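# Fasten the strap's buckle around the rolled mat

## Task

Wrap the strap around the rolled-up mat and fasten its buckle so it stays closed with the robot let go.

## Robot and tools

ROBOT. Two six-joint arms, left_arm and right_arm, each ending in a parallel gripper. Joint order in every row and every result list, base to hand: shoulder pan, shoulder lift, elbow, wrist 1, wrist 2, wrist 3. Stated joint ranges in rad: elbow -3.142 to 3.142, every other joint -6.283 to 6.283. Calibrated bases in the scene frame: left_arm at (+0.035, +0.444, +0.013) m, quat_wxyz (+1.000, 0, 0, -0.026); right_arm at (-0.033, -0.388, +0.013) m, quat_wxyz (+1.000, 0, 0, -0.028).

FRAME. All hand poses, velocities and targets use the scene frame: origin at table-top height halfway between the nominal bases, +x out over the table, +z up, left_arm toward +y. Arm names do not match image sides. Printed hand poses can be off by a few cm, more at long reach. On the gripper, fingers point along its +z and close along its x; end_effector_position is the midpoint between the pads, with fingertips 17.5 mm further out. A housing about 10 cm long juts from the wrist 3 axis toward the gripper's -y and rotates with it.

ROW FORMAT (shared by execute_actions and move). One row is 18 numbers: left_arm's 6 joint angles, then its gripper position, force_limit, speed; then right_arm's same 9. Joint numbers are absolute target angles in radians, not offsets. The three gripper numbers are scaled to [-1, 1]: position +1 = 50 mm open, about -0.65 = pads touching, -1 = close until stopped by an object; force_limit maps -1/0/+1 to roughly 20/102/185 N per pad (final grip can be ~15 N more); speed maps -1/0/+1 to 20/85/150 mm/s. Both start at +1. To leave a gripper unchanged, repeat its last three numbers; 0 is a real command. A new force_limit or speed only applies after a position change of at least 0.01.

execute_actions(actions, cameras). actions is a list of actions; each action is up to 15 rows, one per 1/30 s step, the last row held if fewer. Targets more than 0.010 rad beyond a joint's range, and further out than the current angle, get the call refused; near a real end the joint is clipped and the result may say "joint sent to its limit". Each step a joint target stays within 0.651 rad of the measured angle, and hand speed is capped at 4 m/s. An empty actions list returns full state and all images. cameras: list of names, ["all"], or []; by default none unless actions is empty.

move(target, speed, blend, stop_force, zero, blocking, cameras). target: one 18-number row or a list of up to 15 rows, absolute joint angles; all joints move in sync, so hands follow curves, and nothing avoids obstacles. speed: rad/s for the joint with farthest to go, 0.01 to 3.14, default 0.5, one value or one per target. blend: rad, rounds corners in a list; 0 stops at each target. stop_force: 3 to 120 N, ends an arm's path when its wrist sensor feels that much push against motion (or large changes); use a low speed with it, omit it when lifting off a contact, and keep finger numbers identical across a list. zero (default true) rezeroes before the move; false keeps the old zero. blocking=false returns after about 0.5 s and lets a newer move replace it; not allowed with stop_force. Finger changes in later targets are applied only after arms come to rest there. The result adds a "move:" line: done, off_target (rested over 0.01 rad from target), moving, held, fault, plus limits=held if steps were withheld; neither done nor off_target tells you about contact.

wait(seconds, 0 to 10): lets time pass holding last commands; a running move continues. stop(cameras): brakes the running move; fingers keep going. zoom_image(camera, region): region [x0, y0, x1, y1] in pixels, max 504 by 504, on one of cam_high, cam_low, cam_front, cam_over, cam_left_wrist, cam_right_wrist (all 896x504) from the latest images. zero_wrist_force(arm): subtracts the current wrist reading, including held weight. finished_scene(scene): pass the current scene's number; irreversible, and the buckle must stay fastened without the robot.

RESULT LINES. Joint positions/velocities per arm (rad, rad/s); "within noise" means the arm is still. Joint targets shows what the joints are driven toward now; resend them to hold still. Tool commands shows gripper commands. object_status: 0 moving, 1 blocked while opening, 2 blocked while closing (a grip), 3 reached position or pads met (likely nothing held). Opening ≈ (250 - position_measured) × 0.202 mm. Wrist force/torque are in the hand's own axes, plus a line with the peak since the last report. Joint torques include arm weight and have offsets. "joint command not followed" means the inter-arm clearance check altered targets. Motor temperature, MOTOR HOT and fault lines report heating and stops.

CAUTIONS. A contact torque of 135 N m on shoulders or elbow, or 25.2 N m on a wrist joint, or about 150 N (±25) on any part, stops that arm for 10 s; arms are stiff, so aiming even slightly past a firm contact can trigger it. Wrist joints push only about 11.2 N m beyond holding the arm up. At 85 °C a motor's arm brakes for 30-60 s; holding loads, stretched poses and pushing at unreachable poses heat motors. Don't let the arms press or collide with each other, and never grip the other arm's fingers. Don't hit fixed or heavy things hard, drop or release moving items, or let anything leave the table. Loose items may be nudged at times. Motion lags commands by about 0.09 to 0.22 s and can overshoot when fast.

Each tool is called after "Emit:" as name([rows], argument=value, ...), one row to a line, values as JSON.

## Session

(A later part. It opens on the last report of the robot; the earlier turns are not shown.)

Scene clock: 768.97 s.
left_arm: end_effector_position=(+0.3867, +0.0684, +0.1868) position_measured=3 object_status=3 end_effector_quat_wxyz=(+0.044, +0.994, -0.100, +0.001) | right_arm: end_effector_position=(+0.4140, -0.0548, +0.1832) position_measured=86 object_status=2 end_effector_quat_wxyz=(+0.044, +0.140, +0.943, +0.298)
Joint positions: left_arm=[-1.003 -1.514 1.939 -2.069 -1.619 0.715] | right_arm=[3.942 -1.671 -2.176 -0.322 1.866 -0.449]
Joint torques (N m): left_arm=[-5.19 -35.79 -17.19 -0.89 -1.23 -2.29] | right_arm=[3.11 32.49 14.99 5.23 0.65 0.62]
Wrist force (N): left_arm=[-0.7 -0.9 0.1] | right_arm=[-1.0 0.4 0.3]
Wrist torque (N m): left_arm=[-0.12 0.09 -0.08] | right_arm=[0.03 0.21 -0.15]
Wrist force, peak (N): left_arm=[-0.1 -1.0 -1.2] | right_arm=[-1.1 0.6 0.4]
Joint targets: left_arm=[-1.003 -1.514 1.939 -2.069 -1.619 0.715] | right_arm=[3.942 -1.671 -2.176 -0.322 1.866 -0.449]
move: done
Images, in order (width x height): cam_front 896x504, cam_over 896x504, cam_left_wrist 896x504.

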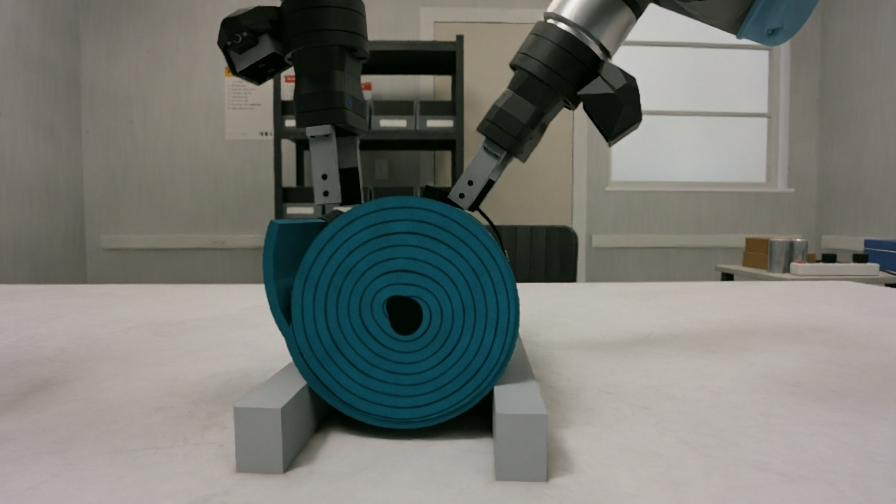

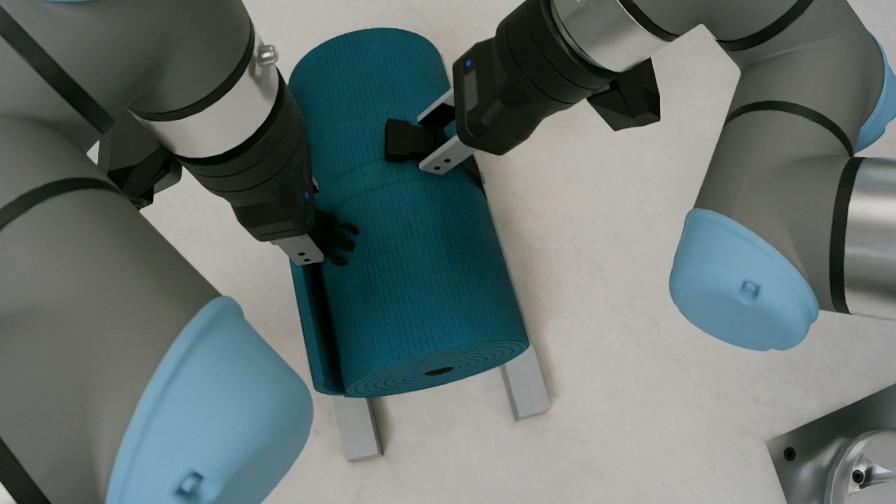

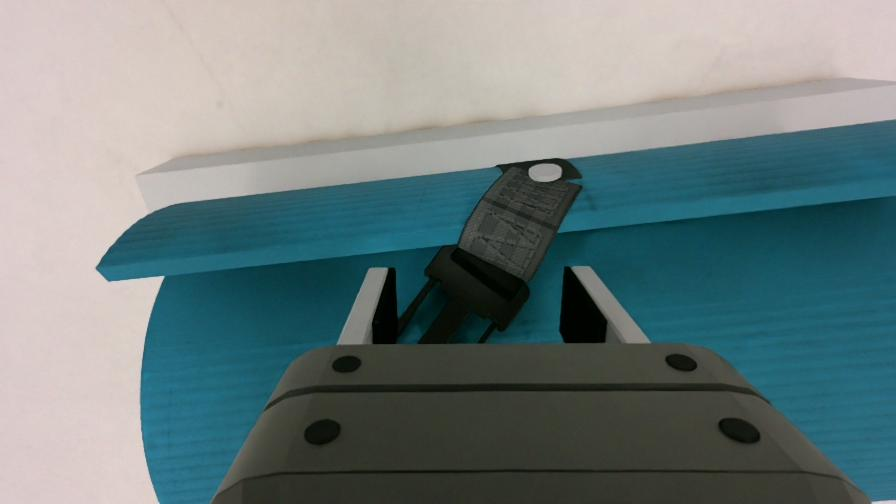

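Emit:
move([
  [-1.011, -1.5138, 1.9393, -2.0691, -1.6192, 0.5862, 1, -0.6, 0, 3.942, -1.671, -2.176, -0.322, 1.866, -0.449, -1, -0.5, -1],
  [-1.011, -1.4856, 1.9798, -2.1378, -1.6192, 0.5862, 1, -0.6, 0, 3.942, -1.671, -2.176, -0.322, 1.866, -0.449, -1, -0.5, -1],
  [-0.9872, -1.4608, 1.9514, -2.133, -1.621, 0.61, 1, -0.6, 0, 3.942, -1.671, -2.176, -0.322, 1.866, -0.449, -1, -0.5, -1],
], speed=[0.1, 0.06, 0.03], stop_force=8, cameras=["cam_left_wrist", "cam_over", "cam_front"])

Emit:
zoom_image(camera="cam_left_wrist", region=[340, 130, 640, 360])

Emit:
zoom_image(camera="cam_over", region=[250, 90, 500, 290])

Scene clock: 811.23 s.
left_arm: end_effector_position=(+0.3839, +0.0655, +0.1725) position_measured=3 object_status=3 end_effector_quat_wxyz=(+0.044, +0.998, -0.040, -0.002) | right_arm: end_effector_position=(+0.4140, -0.0548, +0.1832) position_measured=86 object_status=2 end_effector_quat_wxyz=(+0.044, +0.140, +0.943, +0.298)
Joint positions: left_arm=[-1.011 -1.498 1.962 -2.108 -1.619 0.586] | right_arm=[3.942 -1.671 -2.176 -0.322 1.866 -0.449]
Joint torques (N m): left_arm=[1.08 -33.34 -26.71 -4.84 -0.94 0.18] | right_arm=[2.82 32.34 14.97 5.14 0.39 0.58]
Wrist force (N): left_arm=[0.2 -7.2 -7.9] | right_arm=[-1.0 0.4 0.3]
Wrist torque (N m): left_arm=[-0.22 -0.13 0.11] | right_arm=[0.03 0.20 -0.15]
Wrist force, peak (N): left_arm=[-4.2 -16.5 -25.7] | right_arm=[-1.1 0.5 0.4]
Joint targets: left_arm=[-1.011 -1.498 1.962 -2.108 -1.619 0.586] | right_arm=[3.942 -1.671 -2.176 -0.322 1.866 -0.449]
move: contact (left_arm); path passed 1 of 3 targets; left_arm: the shoulder lift is farthest, 0.037 rad from its target
Images, in order (width x height): cam_front 896x504, cam_over 896x504, cam_left_wrist 896x504.

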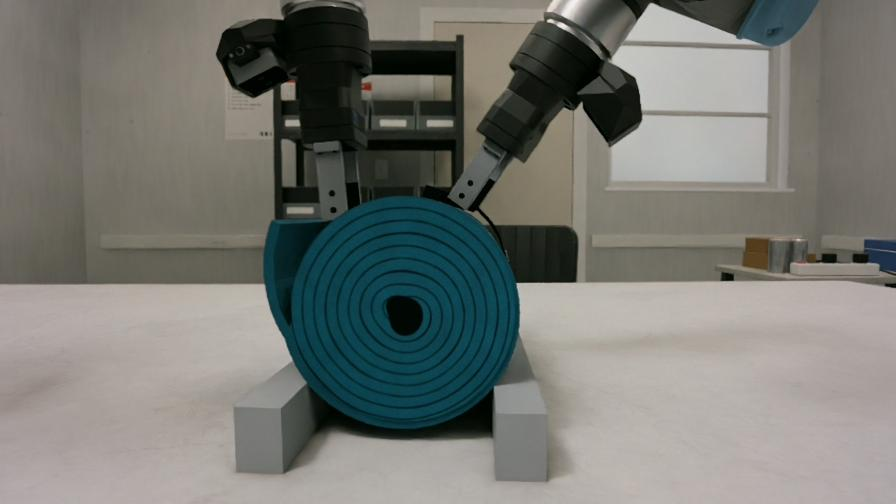

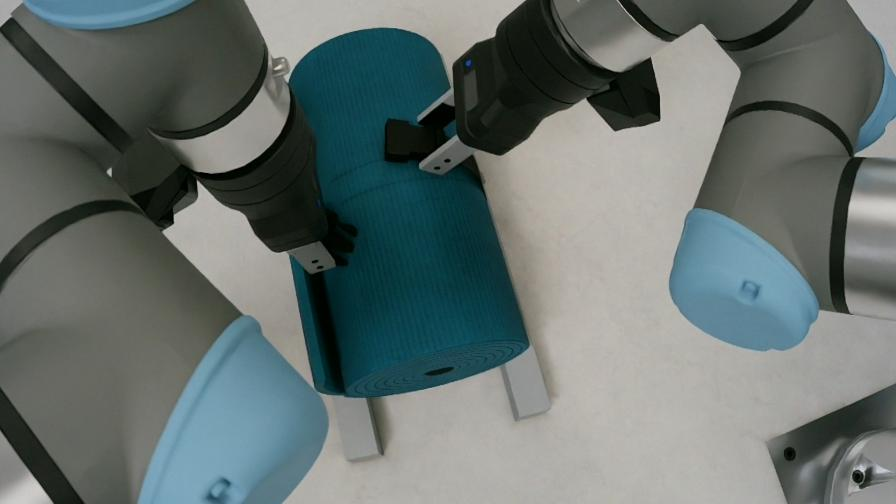

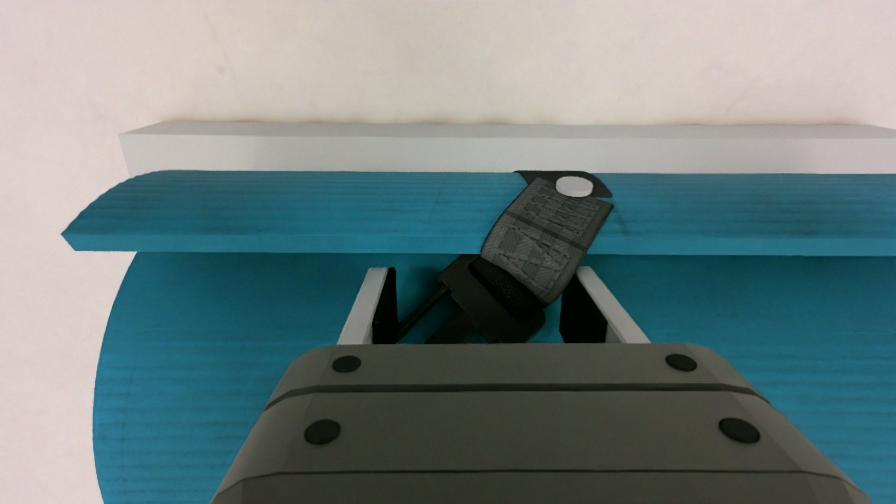

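Scaled by 1.680.

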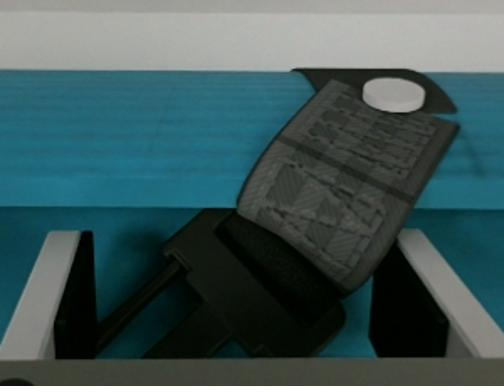

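Scaled by 2.016.

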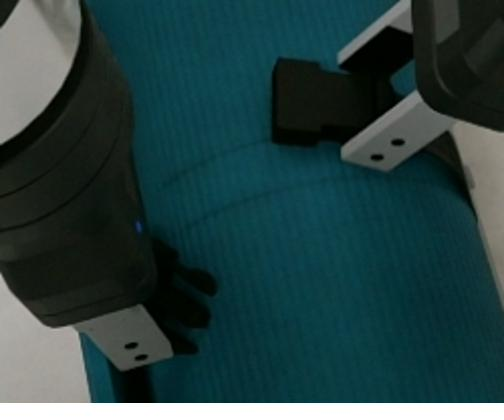

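Emit:
move([
  [-1.0025, -1.5049, 1.9292, -2.0674, -1.6198, 0.5947, 1, -0.6, 0, 3.942, -1.671, -2.176, -0.322, 1.866, -0.449, -1, -0.5, -1],
], speed=0.1)

Emit:
move([
  [-1.0025, -1.4767, 1.9697, -2.1361, -1.6198, 0.5947, 1, -0.6, 0, 3.942, -1.671, -2.176, -0.322, 1.866, -0.449, -1, -0.5, -1],
], speed=0.04, stop_force=6, cameras=["cam_left_wrist", "cam_over", "cam_front"])

Emit:
zoom_image(camera="cam_left_wrist", region=[340, 130, 640, 360])

Scene clock: 864.17 s.
left_arm: end_effector_position=(+0.3888, +0.0653, +0.1870) position_measured=3 object_status=3 end_effector_quat_wxyz=(+0.044, +0.998, -0.040, -0.002) end_effector_velocity=(-0.001, -0.001, +0.000) end_effector_angular_velocity=(-0.004, +0.000, -0.001) | right_arm: end_effector_position=(+0.4140, -0.0548, +0.1832) position_measured=86 object_status=2 end_effector_quat_wxyz=(+0.044, +0.140, +0.943, +0.298)
Joint positions: left_arm=[-1.002 -1.505 1.929 -2.067 -1.62 0.595] | right_arm=[3.942 -1.671 -2.176 -0.322 1.866 -0.449]
Joint velocities: left_arm=[-0.001 0 0.002 -0.005 -0.002 0] | right_arm=[within noise]
Joint torques (N m): left_arm=[-4.64 -26.23 -14.47 -5.38 -1.46 -0.11] | right_arm=[2.53 32.25 15.02 5.2 0.31 0.57]
Wrist force (N): left_arm=[-0.6 -1.2 0.3] | right_arm=[-1.0 0.7 0.3]
Wrist torque (N m): left_arm=[-0.15 0.08 -0.09] | right_arm=[0.08 0.22 -0.15]
Wrist force, peak (N): left_arm=[0.3 -7.3 -8.2] | right_arm=[-1.2 0.4 0.2]
Joint targets: left_arm=[-1.003 -1.505 1.929 -2.067 -1.620 0.595] | right_arm=[3.942 -1.671 -2.176 -0.322 1.866 -0.449]
move: done

Scene clock: 866.13 s.
left_arm: end_effector_position=(+0.3889, +0.0651, +0.1728) position_measured=3 object_status=3 end_effector_quat_wxyz=(+0.044, +0.998, -0.040, -0.002) | right_arm: end_effector_position=(+0.4140, -0.0548, +0.1832) position_measured=86 object_status=2 end_effector_quat_wxyz=(+0.044, +0.140, +0.943, +0.298)
Joint positions: left_arm=[-1.002 -1.489 1.952 -2.106 -1.62 0.595] | right_arm=[3.942 -1.671 -2.176 -0.322 1.866 -0.449]
Joint torques (N m): left_arm=[-7.45 -33.43 -29.46 -2.45 -0.42 -2.37] | right_arm=[2.15 32.64 14.87 5.27 0.18 0.57]
Wrist force (N): left_arm=[-2.1 -6.6 -7.9] | right_arm=[-0.8 0.5 0.2]
Wrist torque (N m): left_arm=[-0.19 -0.14 0.07] | right_arm=[0.05 0.19 -0.15]
Wrist force, peak (N): left_arm=[-4.6 -12.2 -19.3] | right_arm=[-1.0 0.6 0.5]
Joint targets: left_arm=[-1.002 -1.489 1.952 -2.106 -1.620 0.595] | right_arm=[3.942 -1.671 -2.176 -0.322 1.866 -0.449]
move: contact (left_arm); left_arm: the wrist 1 is farthest, 0.030 rad from its target
Images, in order (width x height): cam_front 896x504, cam_over 896x504, cam_left_wrist 896x504.

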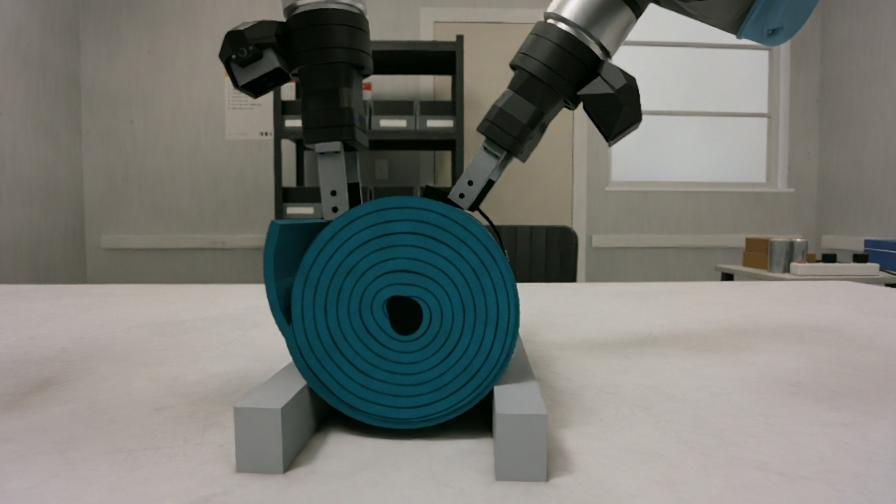

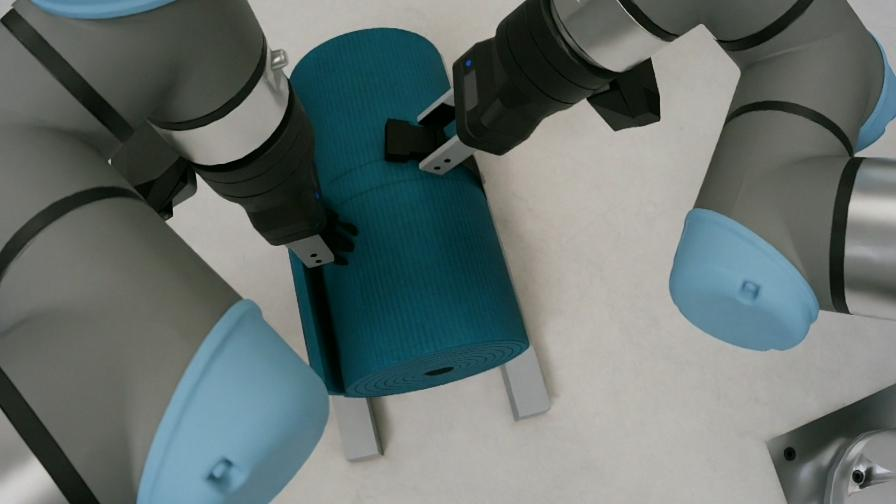

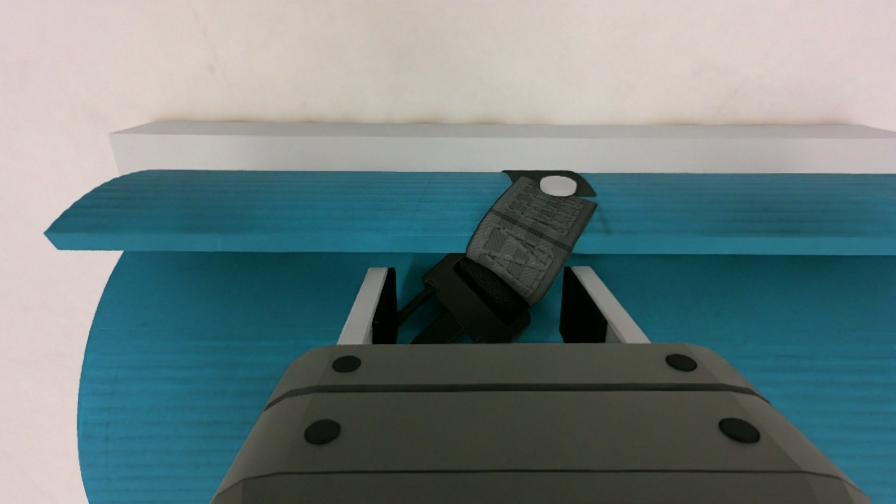

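Scaled by 1.680.

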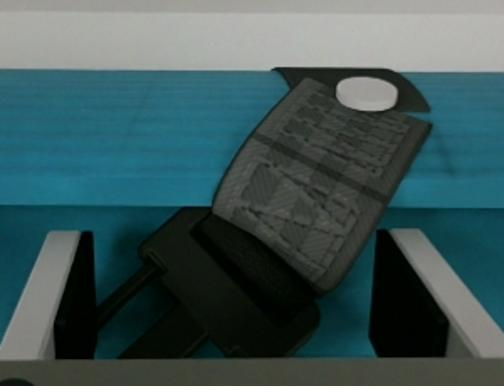

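Emit:
move([
  [-1.0025, -1.5149, 1.9122, -2.0394, -1.6198, 0.5947, 1, -0.6, 0, 3.942, -1.671, -2.176, -0.322, 1.866, -0.449, -1, -0.5, -1],
  [-0.8982, -1.591, 2.168, -2.5561, -1.8474, 1.2613, 0.74, -0.6, 0, 3.942, -1.671, -2.176, -0.322, 1.866, -0.449, -1, -0.5, -1],
], speed=[0.1, 0.3], cameras=["cam_left_wrist", "cam_over", "cam_front", "cam_low"])

Emit:
zoom_image(camera="cam_left_wrist", region=[340, 130, 640, 360])

Emit:
zoom_image(camera="cam_over", region=[250, 90, 500, 290])

Scene clock: 928.83 s.
left_arm: end_effector_position=(+0.3831, +0.0646, +0.1970) position_measured=42 object_status=3 end_effector_quat_wxyz=(+0.227, +0.912, -0.332, +0.083) | right_arm: end_effector_position=(+0.4140, -0.0548, +0.1832) position_measured=86 object_status=2 end_effector_quat_wxyz=(+0.044, +0.140, +0.943, +0.298)
Joint positions: left_arm=[-0.898 -1.591 2.168 -2.556 -1.847 1.261] | right_arm=[3.942 -1.671 -2.176 -0.322 1.866 -0.449]
Joint torques (N m): left_arm=[-7.68 -15.65 -29.38 -5.28 0.59 2.48] | right_arm=[1.62 32.65 14.55 5.18 0.02 0.61]
Wrist force (N): left_arm=[-0.7 -1.6 0.1] | right_arm=[-0.8 0.5 0.3]
Wrist torque (N m): left_arm=[-0.26 0.15 -0.01] | right_arm=[0.05 0.18 -0.15]
Wrist force, peak (N): left_arm=[-2.1 -6.8 -8.2] | right_arm=[-1.2 0.4 0.3]
Joint targets: left_arm=[-0.898 -1.591 2.168 -2.556 -1.847 1.261] | right_arm=[3.942 -1.671 -2.176 -0.322 1.866 -0.449]
move: done
Images, in order (width x height): cam_low 896x504, cam_front 896x504, cam_over 896x504, cam_left_wrist 896x504.

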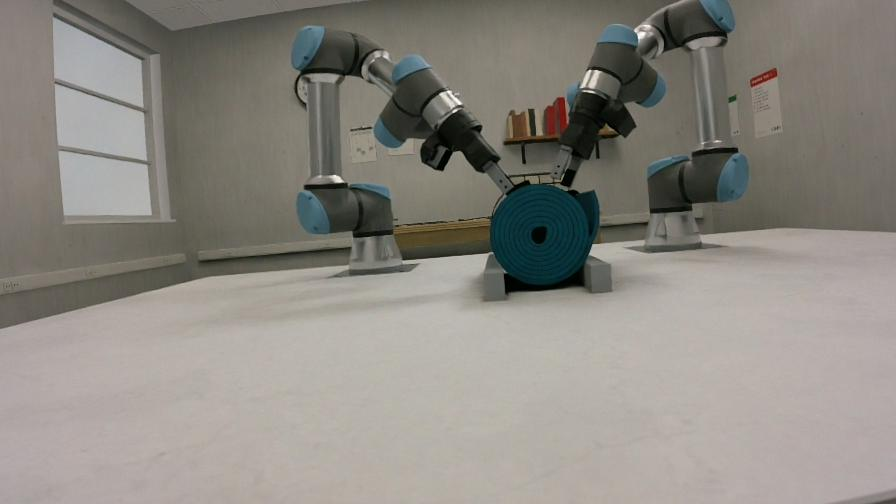

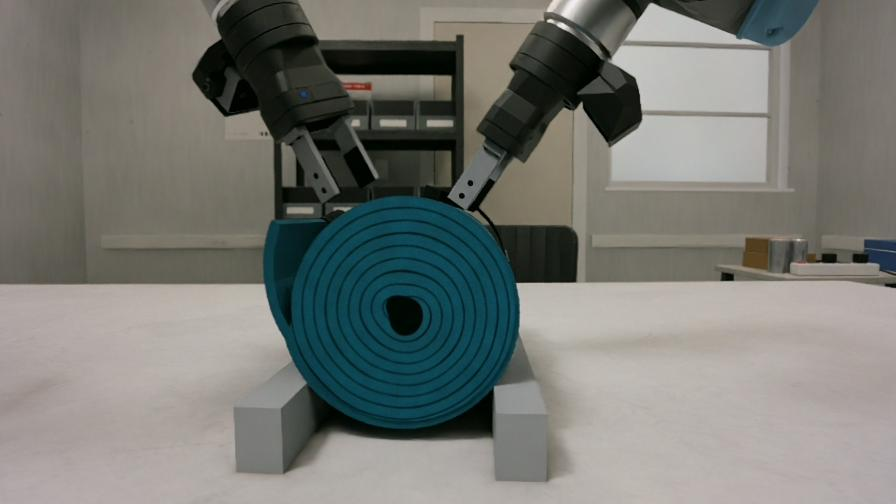

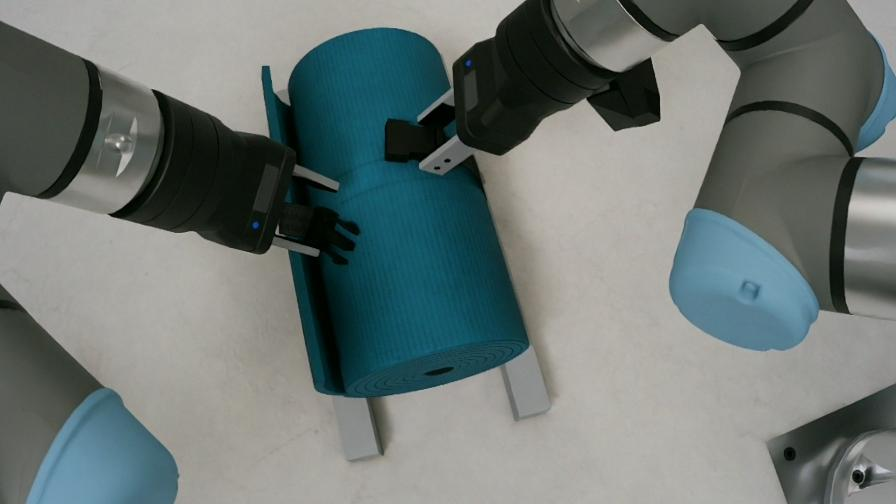

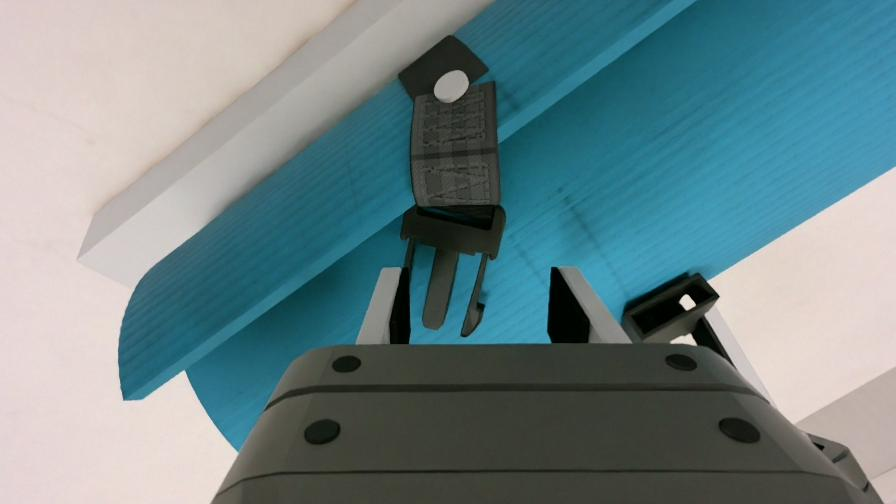

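Scaled by 1.680.

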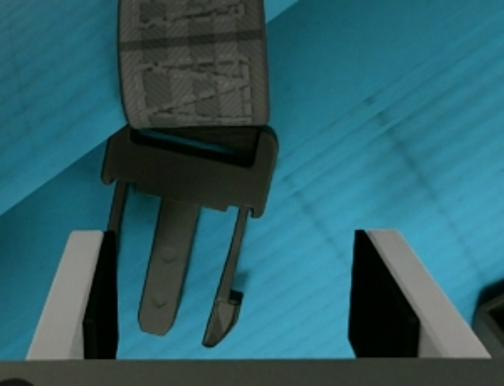

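Scaled by 2.016.

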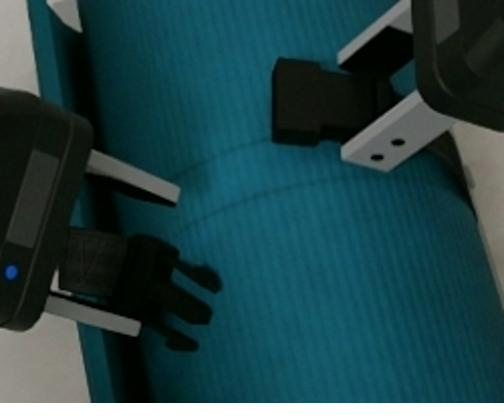

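Emit:
move([
  [-0.9028, -1.5976, 2.1622, -2.5448, -1.8455, 1.3964, 0.77, -0.6, 0, 3.942, -1.671, -2.176, -0.322, 1.866, -0.449, -1, -0.5, -1],
  [-0.9028, -1.548, 2.2062, -2.6384, -1.8455, 1.3964, 0.77, -0.6, 0, 3.942, -1.671, -2.176, -0.322, 1.866, -0.449, -1, -0.5, -1],
], speed=[0.1, 0.06], stop_force=6, cameras=["cam_left_wrist", "cam_over", "cam_front"])

Emit:
zoom_image(camera="cam_left_wrist", region=[340, 130, 640, 360])

Emit:
zoom_image(camera="cam_over", region=[250, 90, 500, 290])

Scene clock: 989.07 s.
left_arm: end_effector_position=(+0.3818, +0.0632, +0.1711) position_measured=37 object_status=3 end_effector_quat_wxyz=(+0.221, +0.886, -0.395, +0.098) | right_arm: end_effector_position=(+0.4140, -0.0548, +0.1832) position_measured=86 object_status=2 end_effector_quat_wxyz=(+0.044, +0.140, +0.943, +0.298)
Joint positions: left_arm=[-0.903 -1.548 2.206 -2.638 -1.845 1.396] | right_arm=[3.942 -1.671 -2.176 -0.322 1.866 -0.449]
Joint torques (N m): left_arm=[6.44 -32.84 -27.51 -1.21 -1.7 -2.53] | right_arm=[1.18 32.57 15.18 5.2 -0.17 0.55]
Wrist force (N): left_arm=[-0.3 -1.3 -0.1] | right_arm=[-1.0 0.4 0.2]
Wrist torque (N m): left_arm=[-0.27 0.12 -0.06] | right_arm=[0.04 0.20 -0.16]
Wrist force, peak (N): left_arm=[-0.8 -2.0 0.2] | right_arm=[-1.1 0.6 0.5]
Joint targets: left_arm=[-0.903 -1.548 2.206 -2.638 -1.845 1.396] | right_arm=[3.942 -1.671 -2.176 -0.322 1.866 -0.449]
move: done
Images, in order (width x height): cam_front 896x504, cam_over 896x504, cam_left_wrist 896x504.

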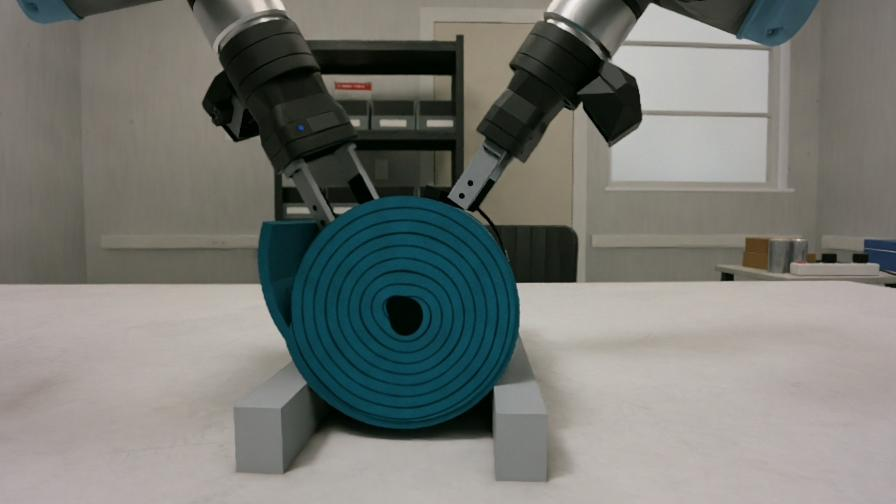

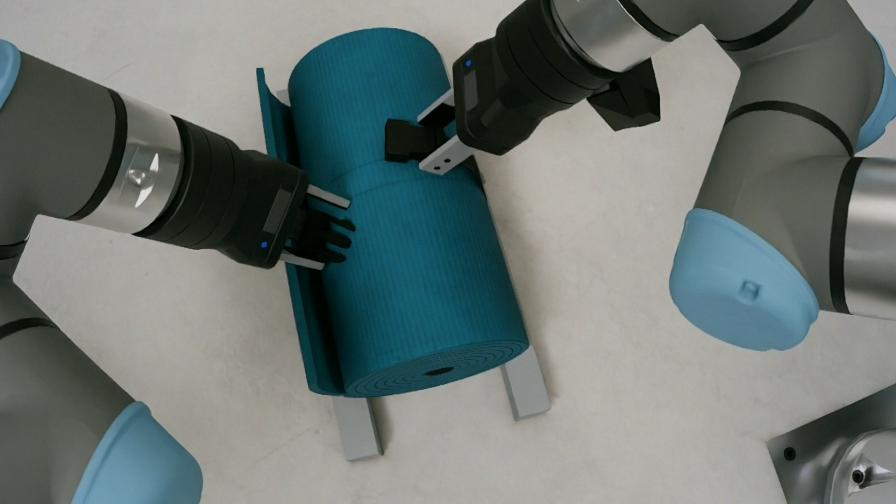

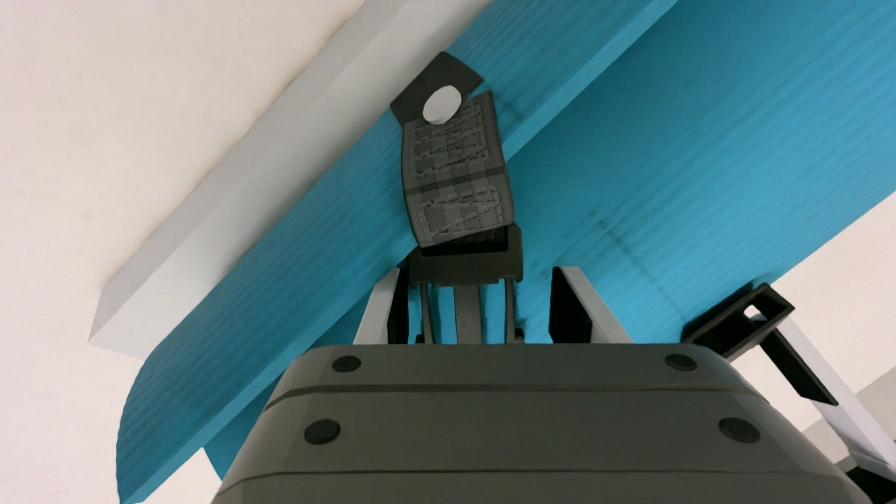

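Scaled by 1.680.

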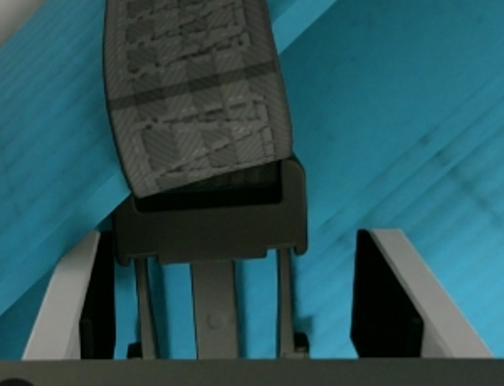

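Scaled by 2.016.

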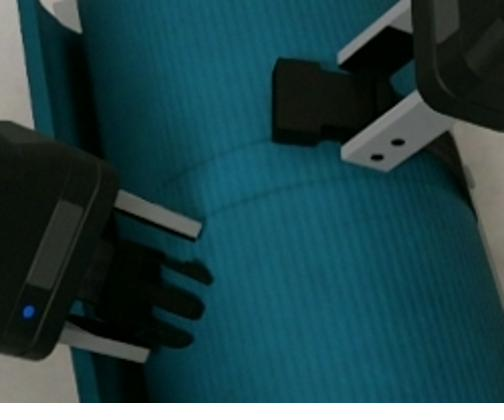

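Emit:
move([
  [-0.8838, -1.5379, 2.2208, -2.6583, -1.853, 1.4144, 0.77, -0.6, 0, 3.942, -1.671, -2.176, -0.322, 1.866, -0.449, -1, -0.5, -1],
], speed=0.02, stop_force=12, cameras=["cam_left_wrist", "cam_over", "cam_front"])

Emit:
zoom_image(camera="cam_left_wrist", region=[340, 130, 640, 360])

Emit:
zoom_image(camera="cam_over", region=[250, 90, 500, 290])

Scene clock: 1010.13 s.
left_arm: end_effector_position=(+0.3858, +0.0711, +0.1630) position_measured=37 object_status=3 end_effector_quat_wxyz=(+0.221, +0.886, -0.395, +0.098) | right_arm: end_effector_position=(+0.4140, -0.0548, +0.1832) position_measured=86 object_status=2 end_effector_quat_wxyz=(+0.044, +0.140, +0.943, +0.298)
Joint positions: left_arm=[-0.884 -1.538 2.221 -2.658 -1.853 1.414] | right_arm=[3.942 -1.671 -2.176 -0.322 1.866 -0.449]
Joint torques (N m): left_arm=[-7.42 -29.03 -27.99 -0.99 1.39 -2.42] | right_arm=[1.02 32.64 14.34 5.21 -0.49 0.52]
Wrist force (N): left_arm=[-0.2 -0.4 -0.8] | right_arm=[-0.8 0.4 0.4]
Wrist torque (N m): left_arm=[-0.25 0.12 -0.15] | right_arm=[0.03 0.18 -0.15]
Wrist force, peak (N): left_arm=[-0.3 -1.5 -0.3] | right_arm=[-1.1 0.6 0.3]
Joint targets: left_arm=[-0.884 -1.538 2.221 -2.658 -1.853 1.414] | right_arm=[3.942 -1.671 -2.176 -0.322 1.866 -0.449]
move: done
Images, in order (width x height): cam_front 896x504, cam_over 896x504, cam_left_wrist 896x504.

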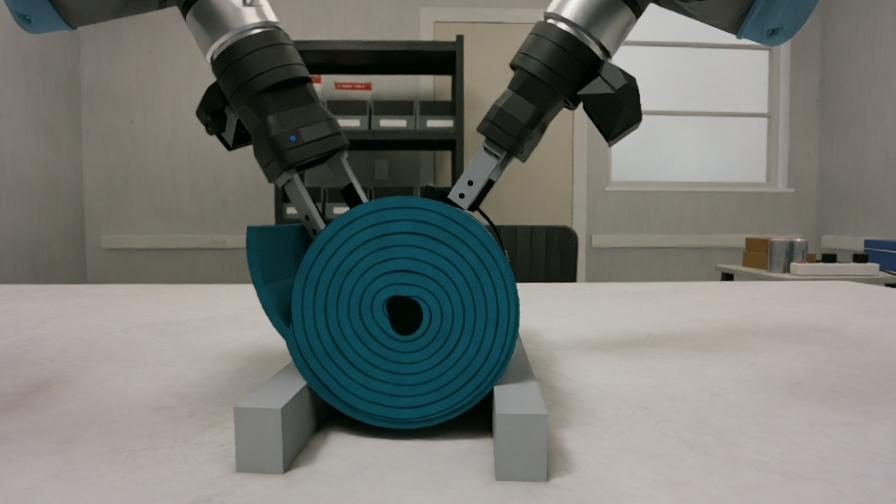

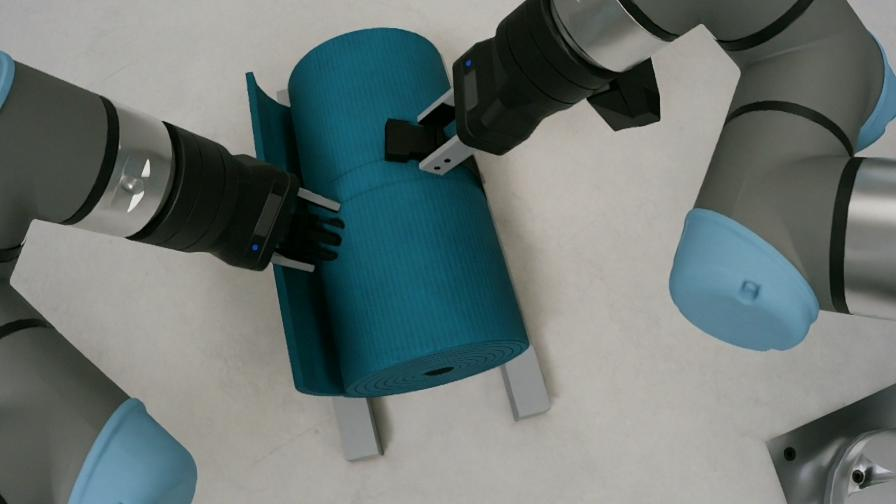

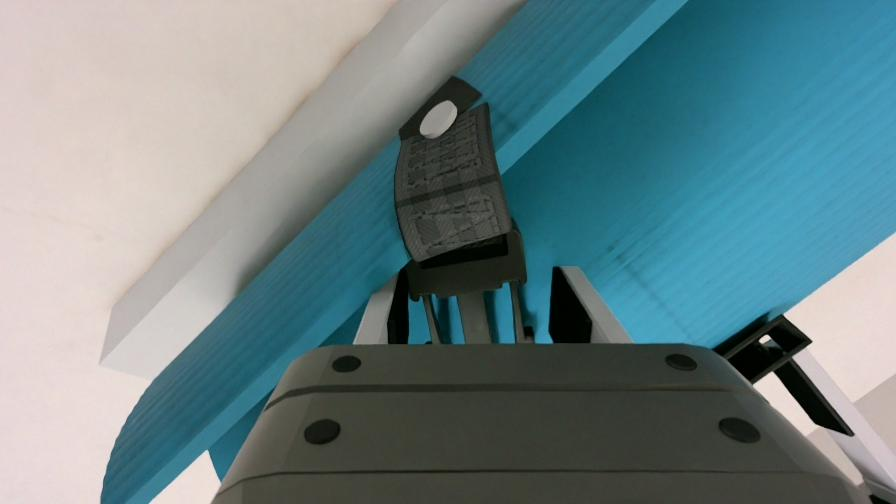

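Scaled by 1.680.

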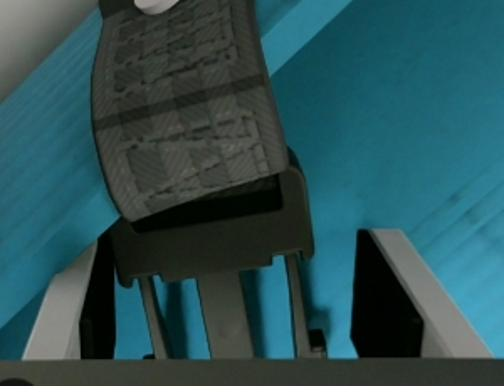

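Scaled by 2.016.

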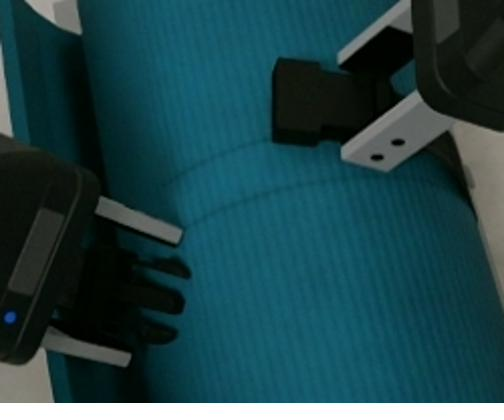

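Emit:
execute_actions([
  [[-0.8838, -1.5379, 2.2208, -2.6583, -1.853, 1.4144, -1, -0.9, -1, 3.942, -1.671, -2.176, -0.322, 1.866, -0.449, -1, -0.5, -1]],
], cameras=["cam_left_wrist", "cam_over"])

Emit:
zoom_image(camera="cam_left_wrist", region=[340, 130, 640, 360])

Emit:
zoom_image(camera="cam_over", region=[250, 90, 500, 290])

Scene clock: 1042.67 s.
left_arm: end_effector_position=(+0.3858, +0.0711, +0.1630) position_measured=85 object_status=2 end_effector_quat_wxyz=(+0.221, +0.886, -0.395, +0.098) | right_arm: end_effector_position=(+0.4140, -0.0548, +0.1832) position_measured=86 object_status=2 end_effector_quat_wxyz=(+0.044, +0.140, +0.943, +0.298)
Joint positions: left_arm=[-0.884 -1.538 2.221 -2.658 -1.853 1.414] | right_arm=[3.942 -1.671 -2.176 -0.322 1.866 -0.449]
Joint torques (N m): left_arm=[-7.31 -29.26 -26.08 -1.85 1.02 -2.47] | right_arm=[0.48 32.69 15.06 5.26 -0.54 0.57]
Wrist force (N): left_arm=[-0.6 -0.4 0.1] | right_arm=[-0.9 0.4 0.1]
Wrist torque (N m): left_arm=[-0.23 0.15 -0.13] | right_arm=[0.04 0.20 -0.15]
Wrist force, peak (N): left_arm=[-0.2 -0.7 -0.9] | right_arm=[-1.1 0.6 0.2]
Joint targets: left_arm=[-0.884 -1.538 2.221 -2.658 -1.853 1.414] | right_arm=[3.942 -1.671 -2.176 -0.322 1.866 -0.449]
Images, in order (width x height): cam_over 896x504, cam_left_wrist 896x504.

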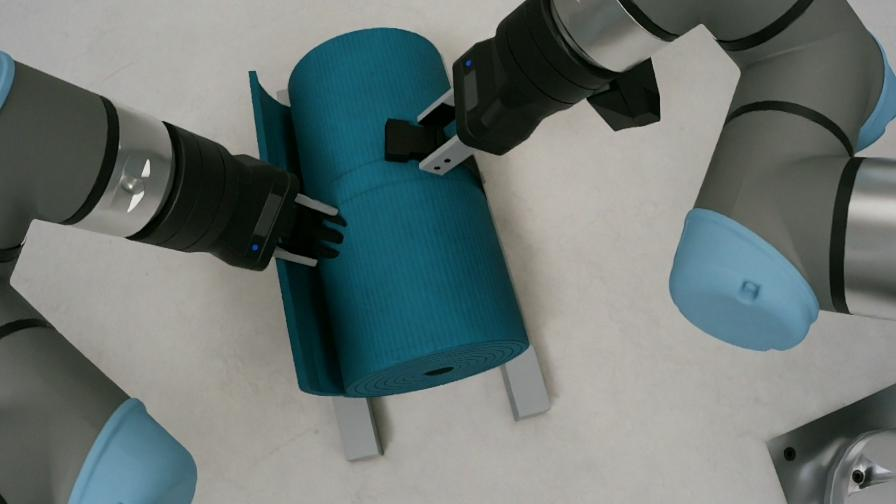

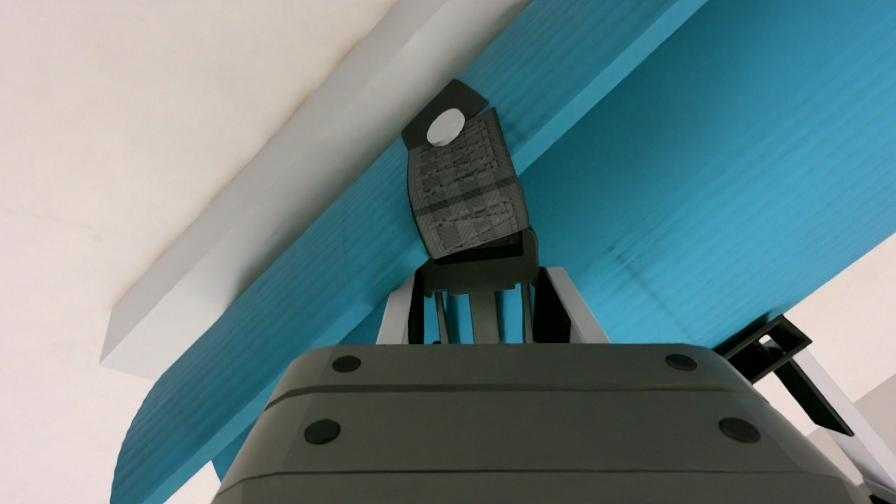

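Scaled by 1.680.

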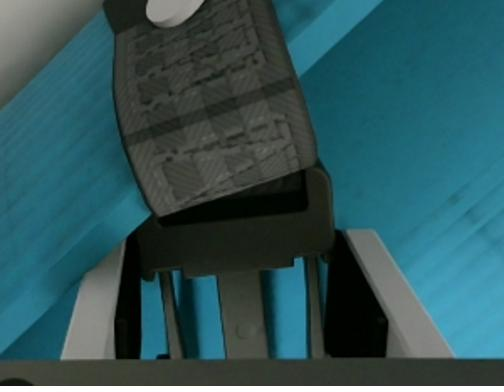

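Scaled by 2.016.

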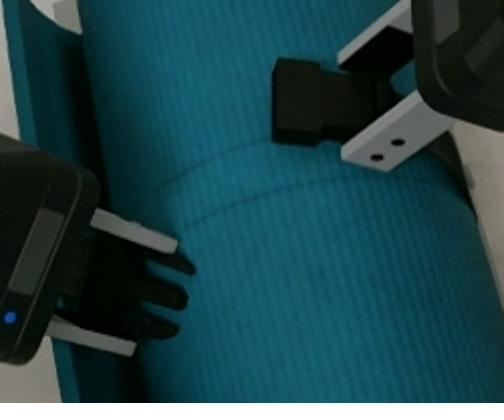

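Emit:
move([
  [-0.8838, -1.553, 2.21, -2.6324, -1.853, 1.4144, -1, -0.9, -1, 3.942, -1.671, -2.176, -0.322, 1.866, -0.449, -1, -0.5, -1],
  [-0.8563, -1.4905, 2.1339, -2.6112, -1.8639, 0.6939, -1, -0.9, -1, 3.942, -1.671, -2.176, -0.322, 1.866, -0.449, -1, -0.5, -1],
], speed=[0.06, 0.15], cameras=["cam_left_wrist", "cam_over", "cam_front", "cam_low"])

Emit:
zoom_image(camera="cam_left_wrist", region=[340, 130, 640, 360])

Emit:
zoom_image(camera="cam_over", region=[250, 90, 500, 290])

Emit:
zoom_image(camera="cam_low", region=[470, 130, 630, 230])

Scene clock: 1088.90 s.
left_arm: end_effector_position=(+0.4109, +0.0572, +0.1733) position_measured=85 object_status=2 end_effector_quat_wxyz=(+0.242, +0.969, -0.044, +0.011) | right_arm: end_effector_position=(+0.4140, -0.0548, +0.1832) position_measured=86 object_status=2 end_effector_quat_wxyz=(+0.044, +0.140, +0.943, +0.298)
Joint positions: left_arm=[-0.856 -1.49 2.134 -2.611 -1.864 0.694] | right_arm=[3.942 -1.671 -2.176 -0.322 1.866 -0.449]
Joint torques (N m): left_arm=[4.37 -29.13 -18.19 -1.97 -1.77 2.47] | right_arm=[0.51 32.93 15.01 5.27 -0.9 0.59]
Wrist force (N): left_arm=[-0.9 -1.9 0.7] | right_arm=[-0.9 0.6 0.3]
Wrist torque (N m): left_arm=[-0.27 0.17 -0.13] | right_arm=[0.07 0.20 -0.15]
Wrist force, peak (N): left_arm=[-0.9 -2.1 0.7] | right_arm=[-1.2 0.5 0.3]
Joint targets: left_arm=[-0.856 -1.491 2.134 -2.611 -1.864 0.694] | right_arm=[3.942 -1.671 -2.176 -0.322 1.866 -0.449]
move: done
Images, in order (width x height): cam_low 896x504, cam_front 896x504, cam_over 896x504, cam_left_wrist 896x504.

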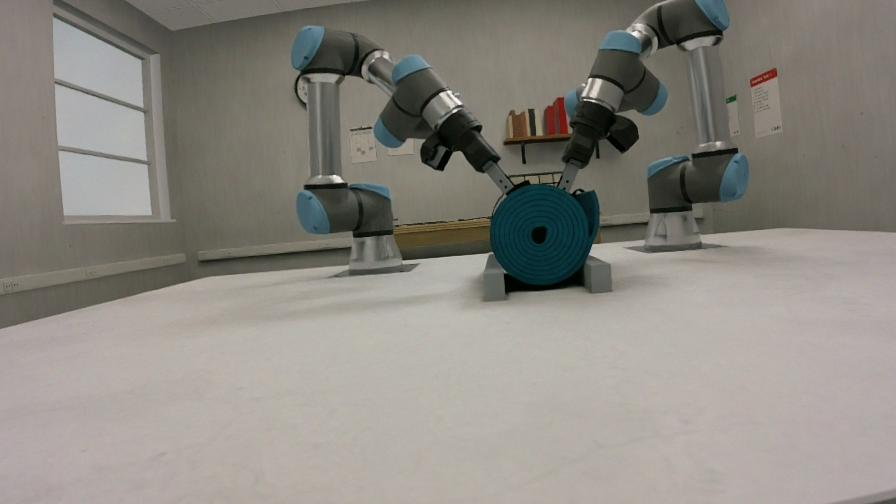

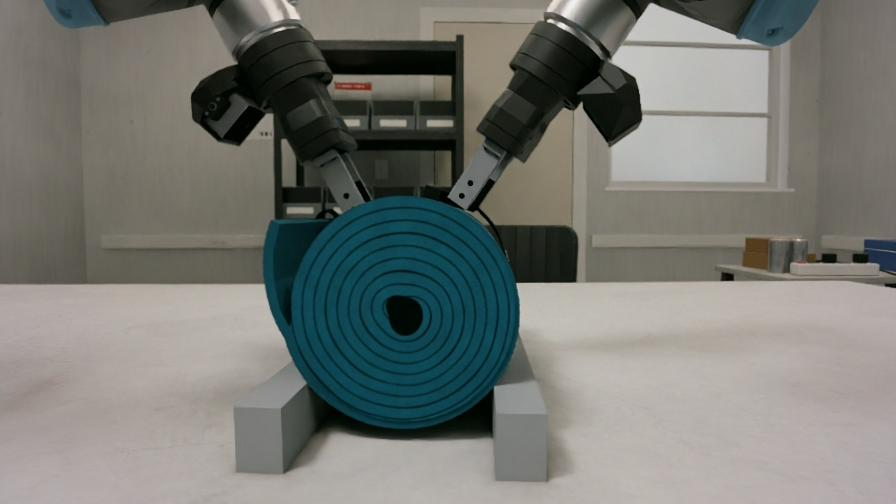

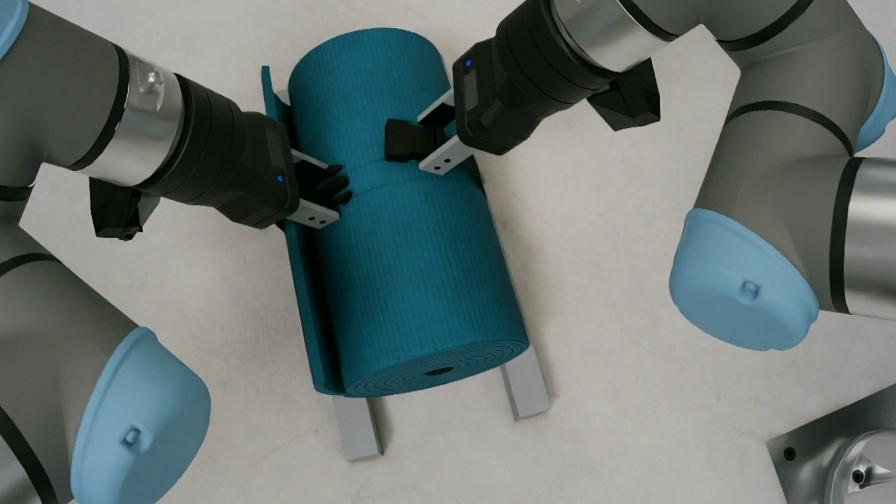

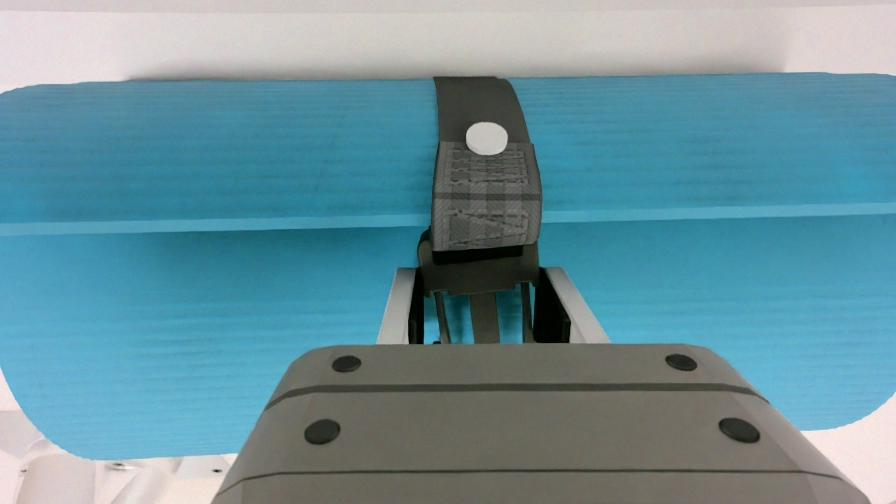

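Scaled by 1.680.

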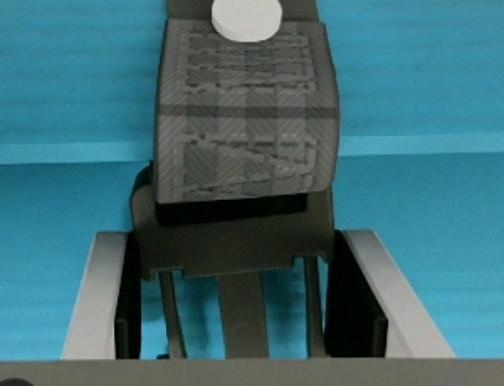

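Scaled by 2.016.

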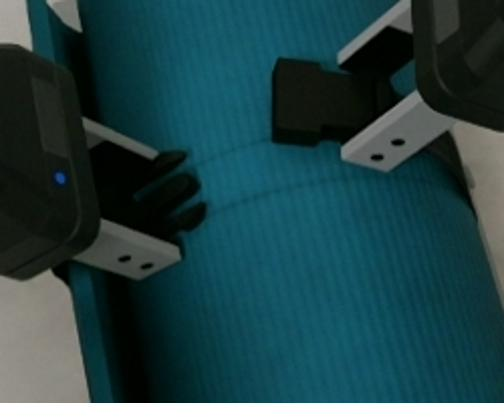

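Scaled by 3.150.

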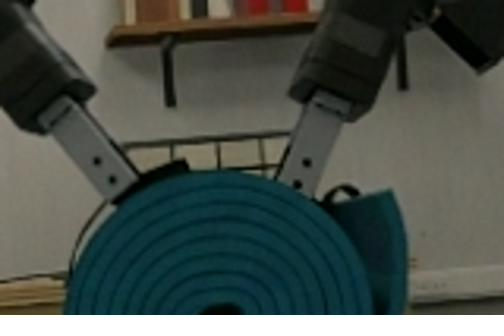

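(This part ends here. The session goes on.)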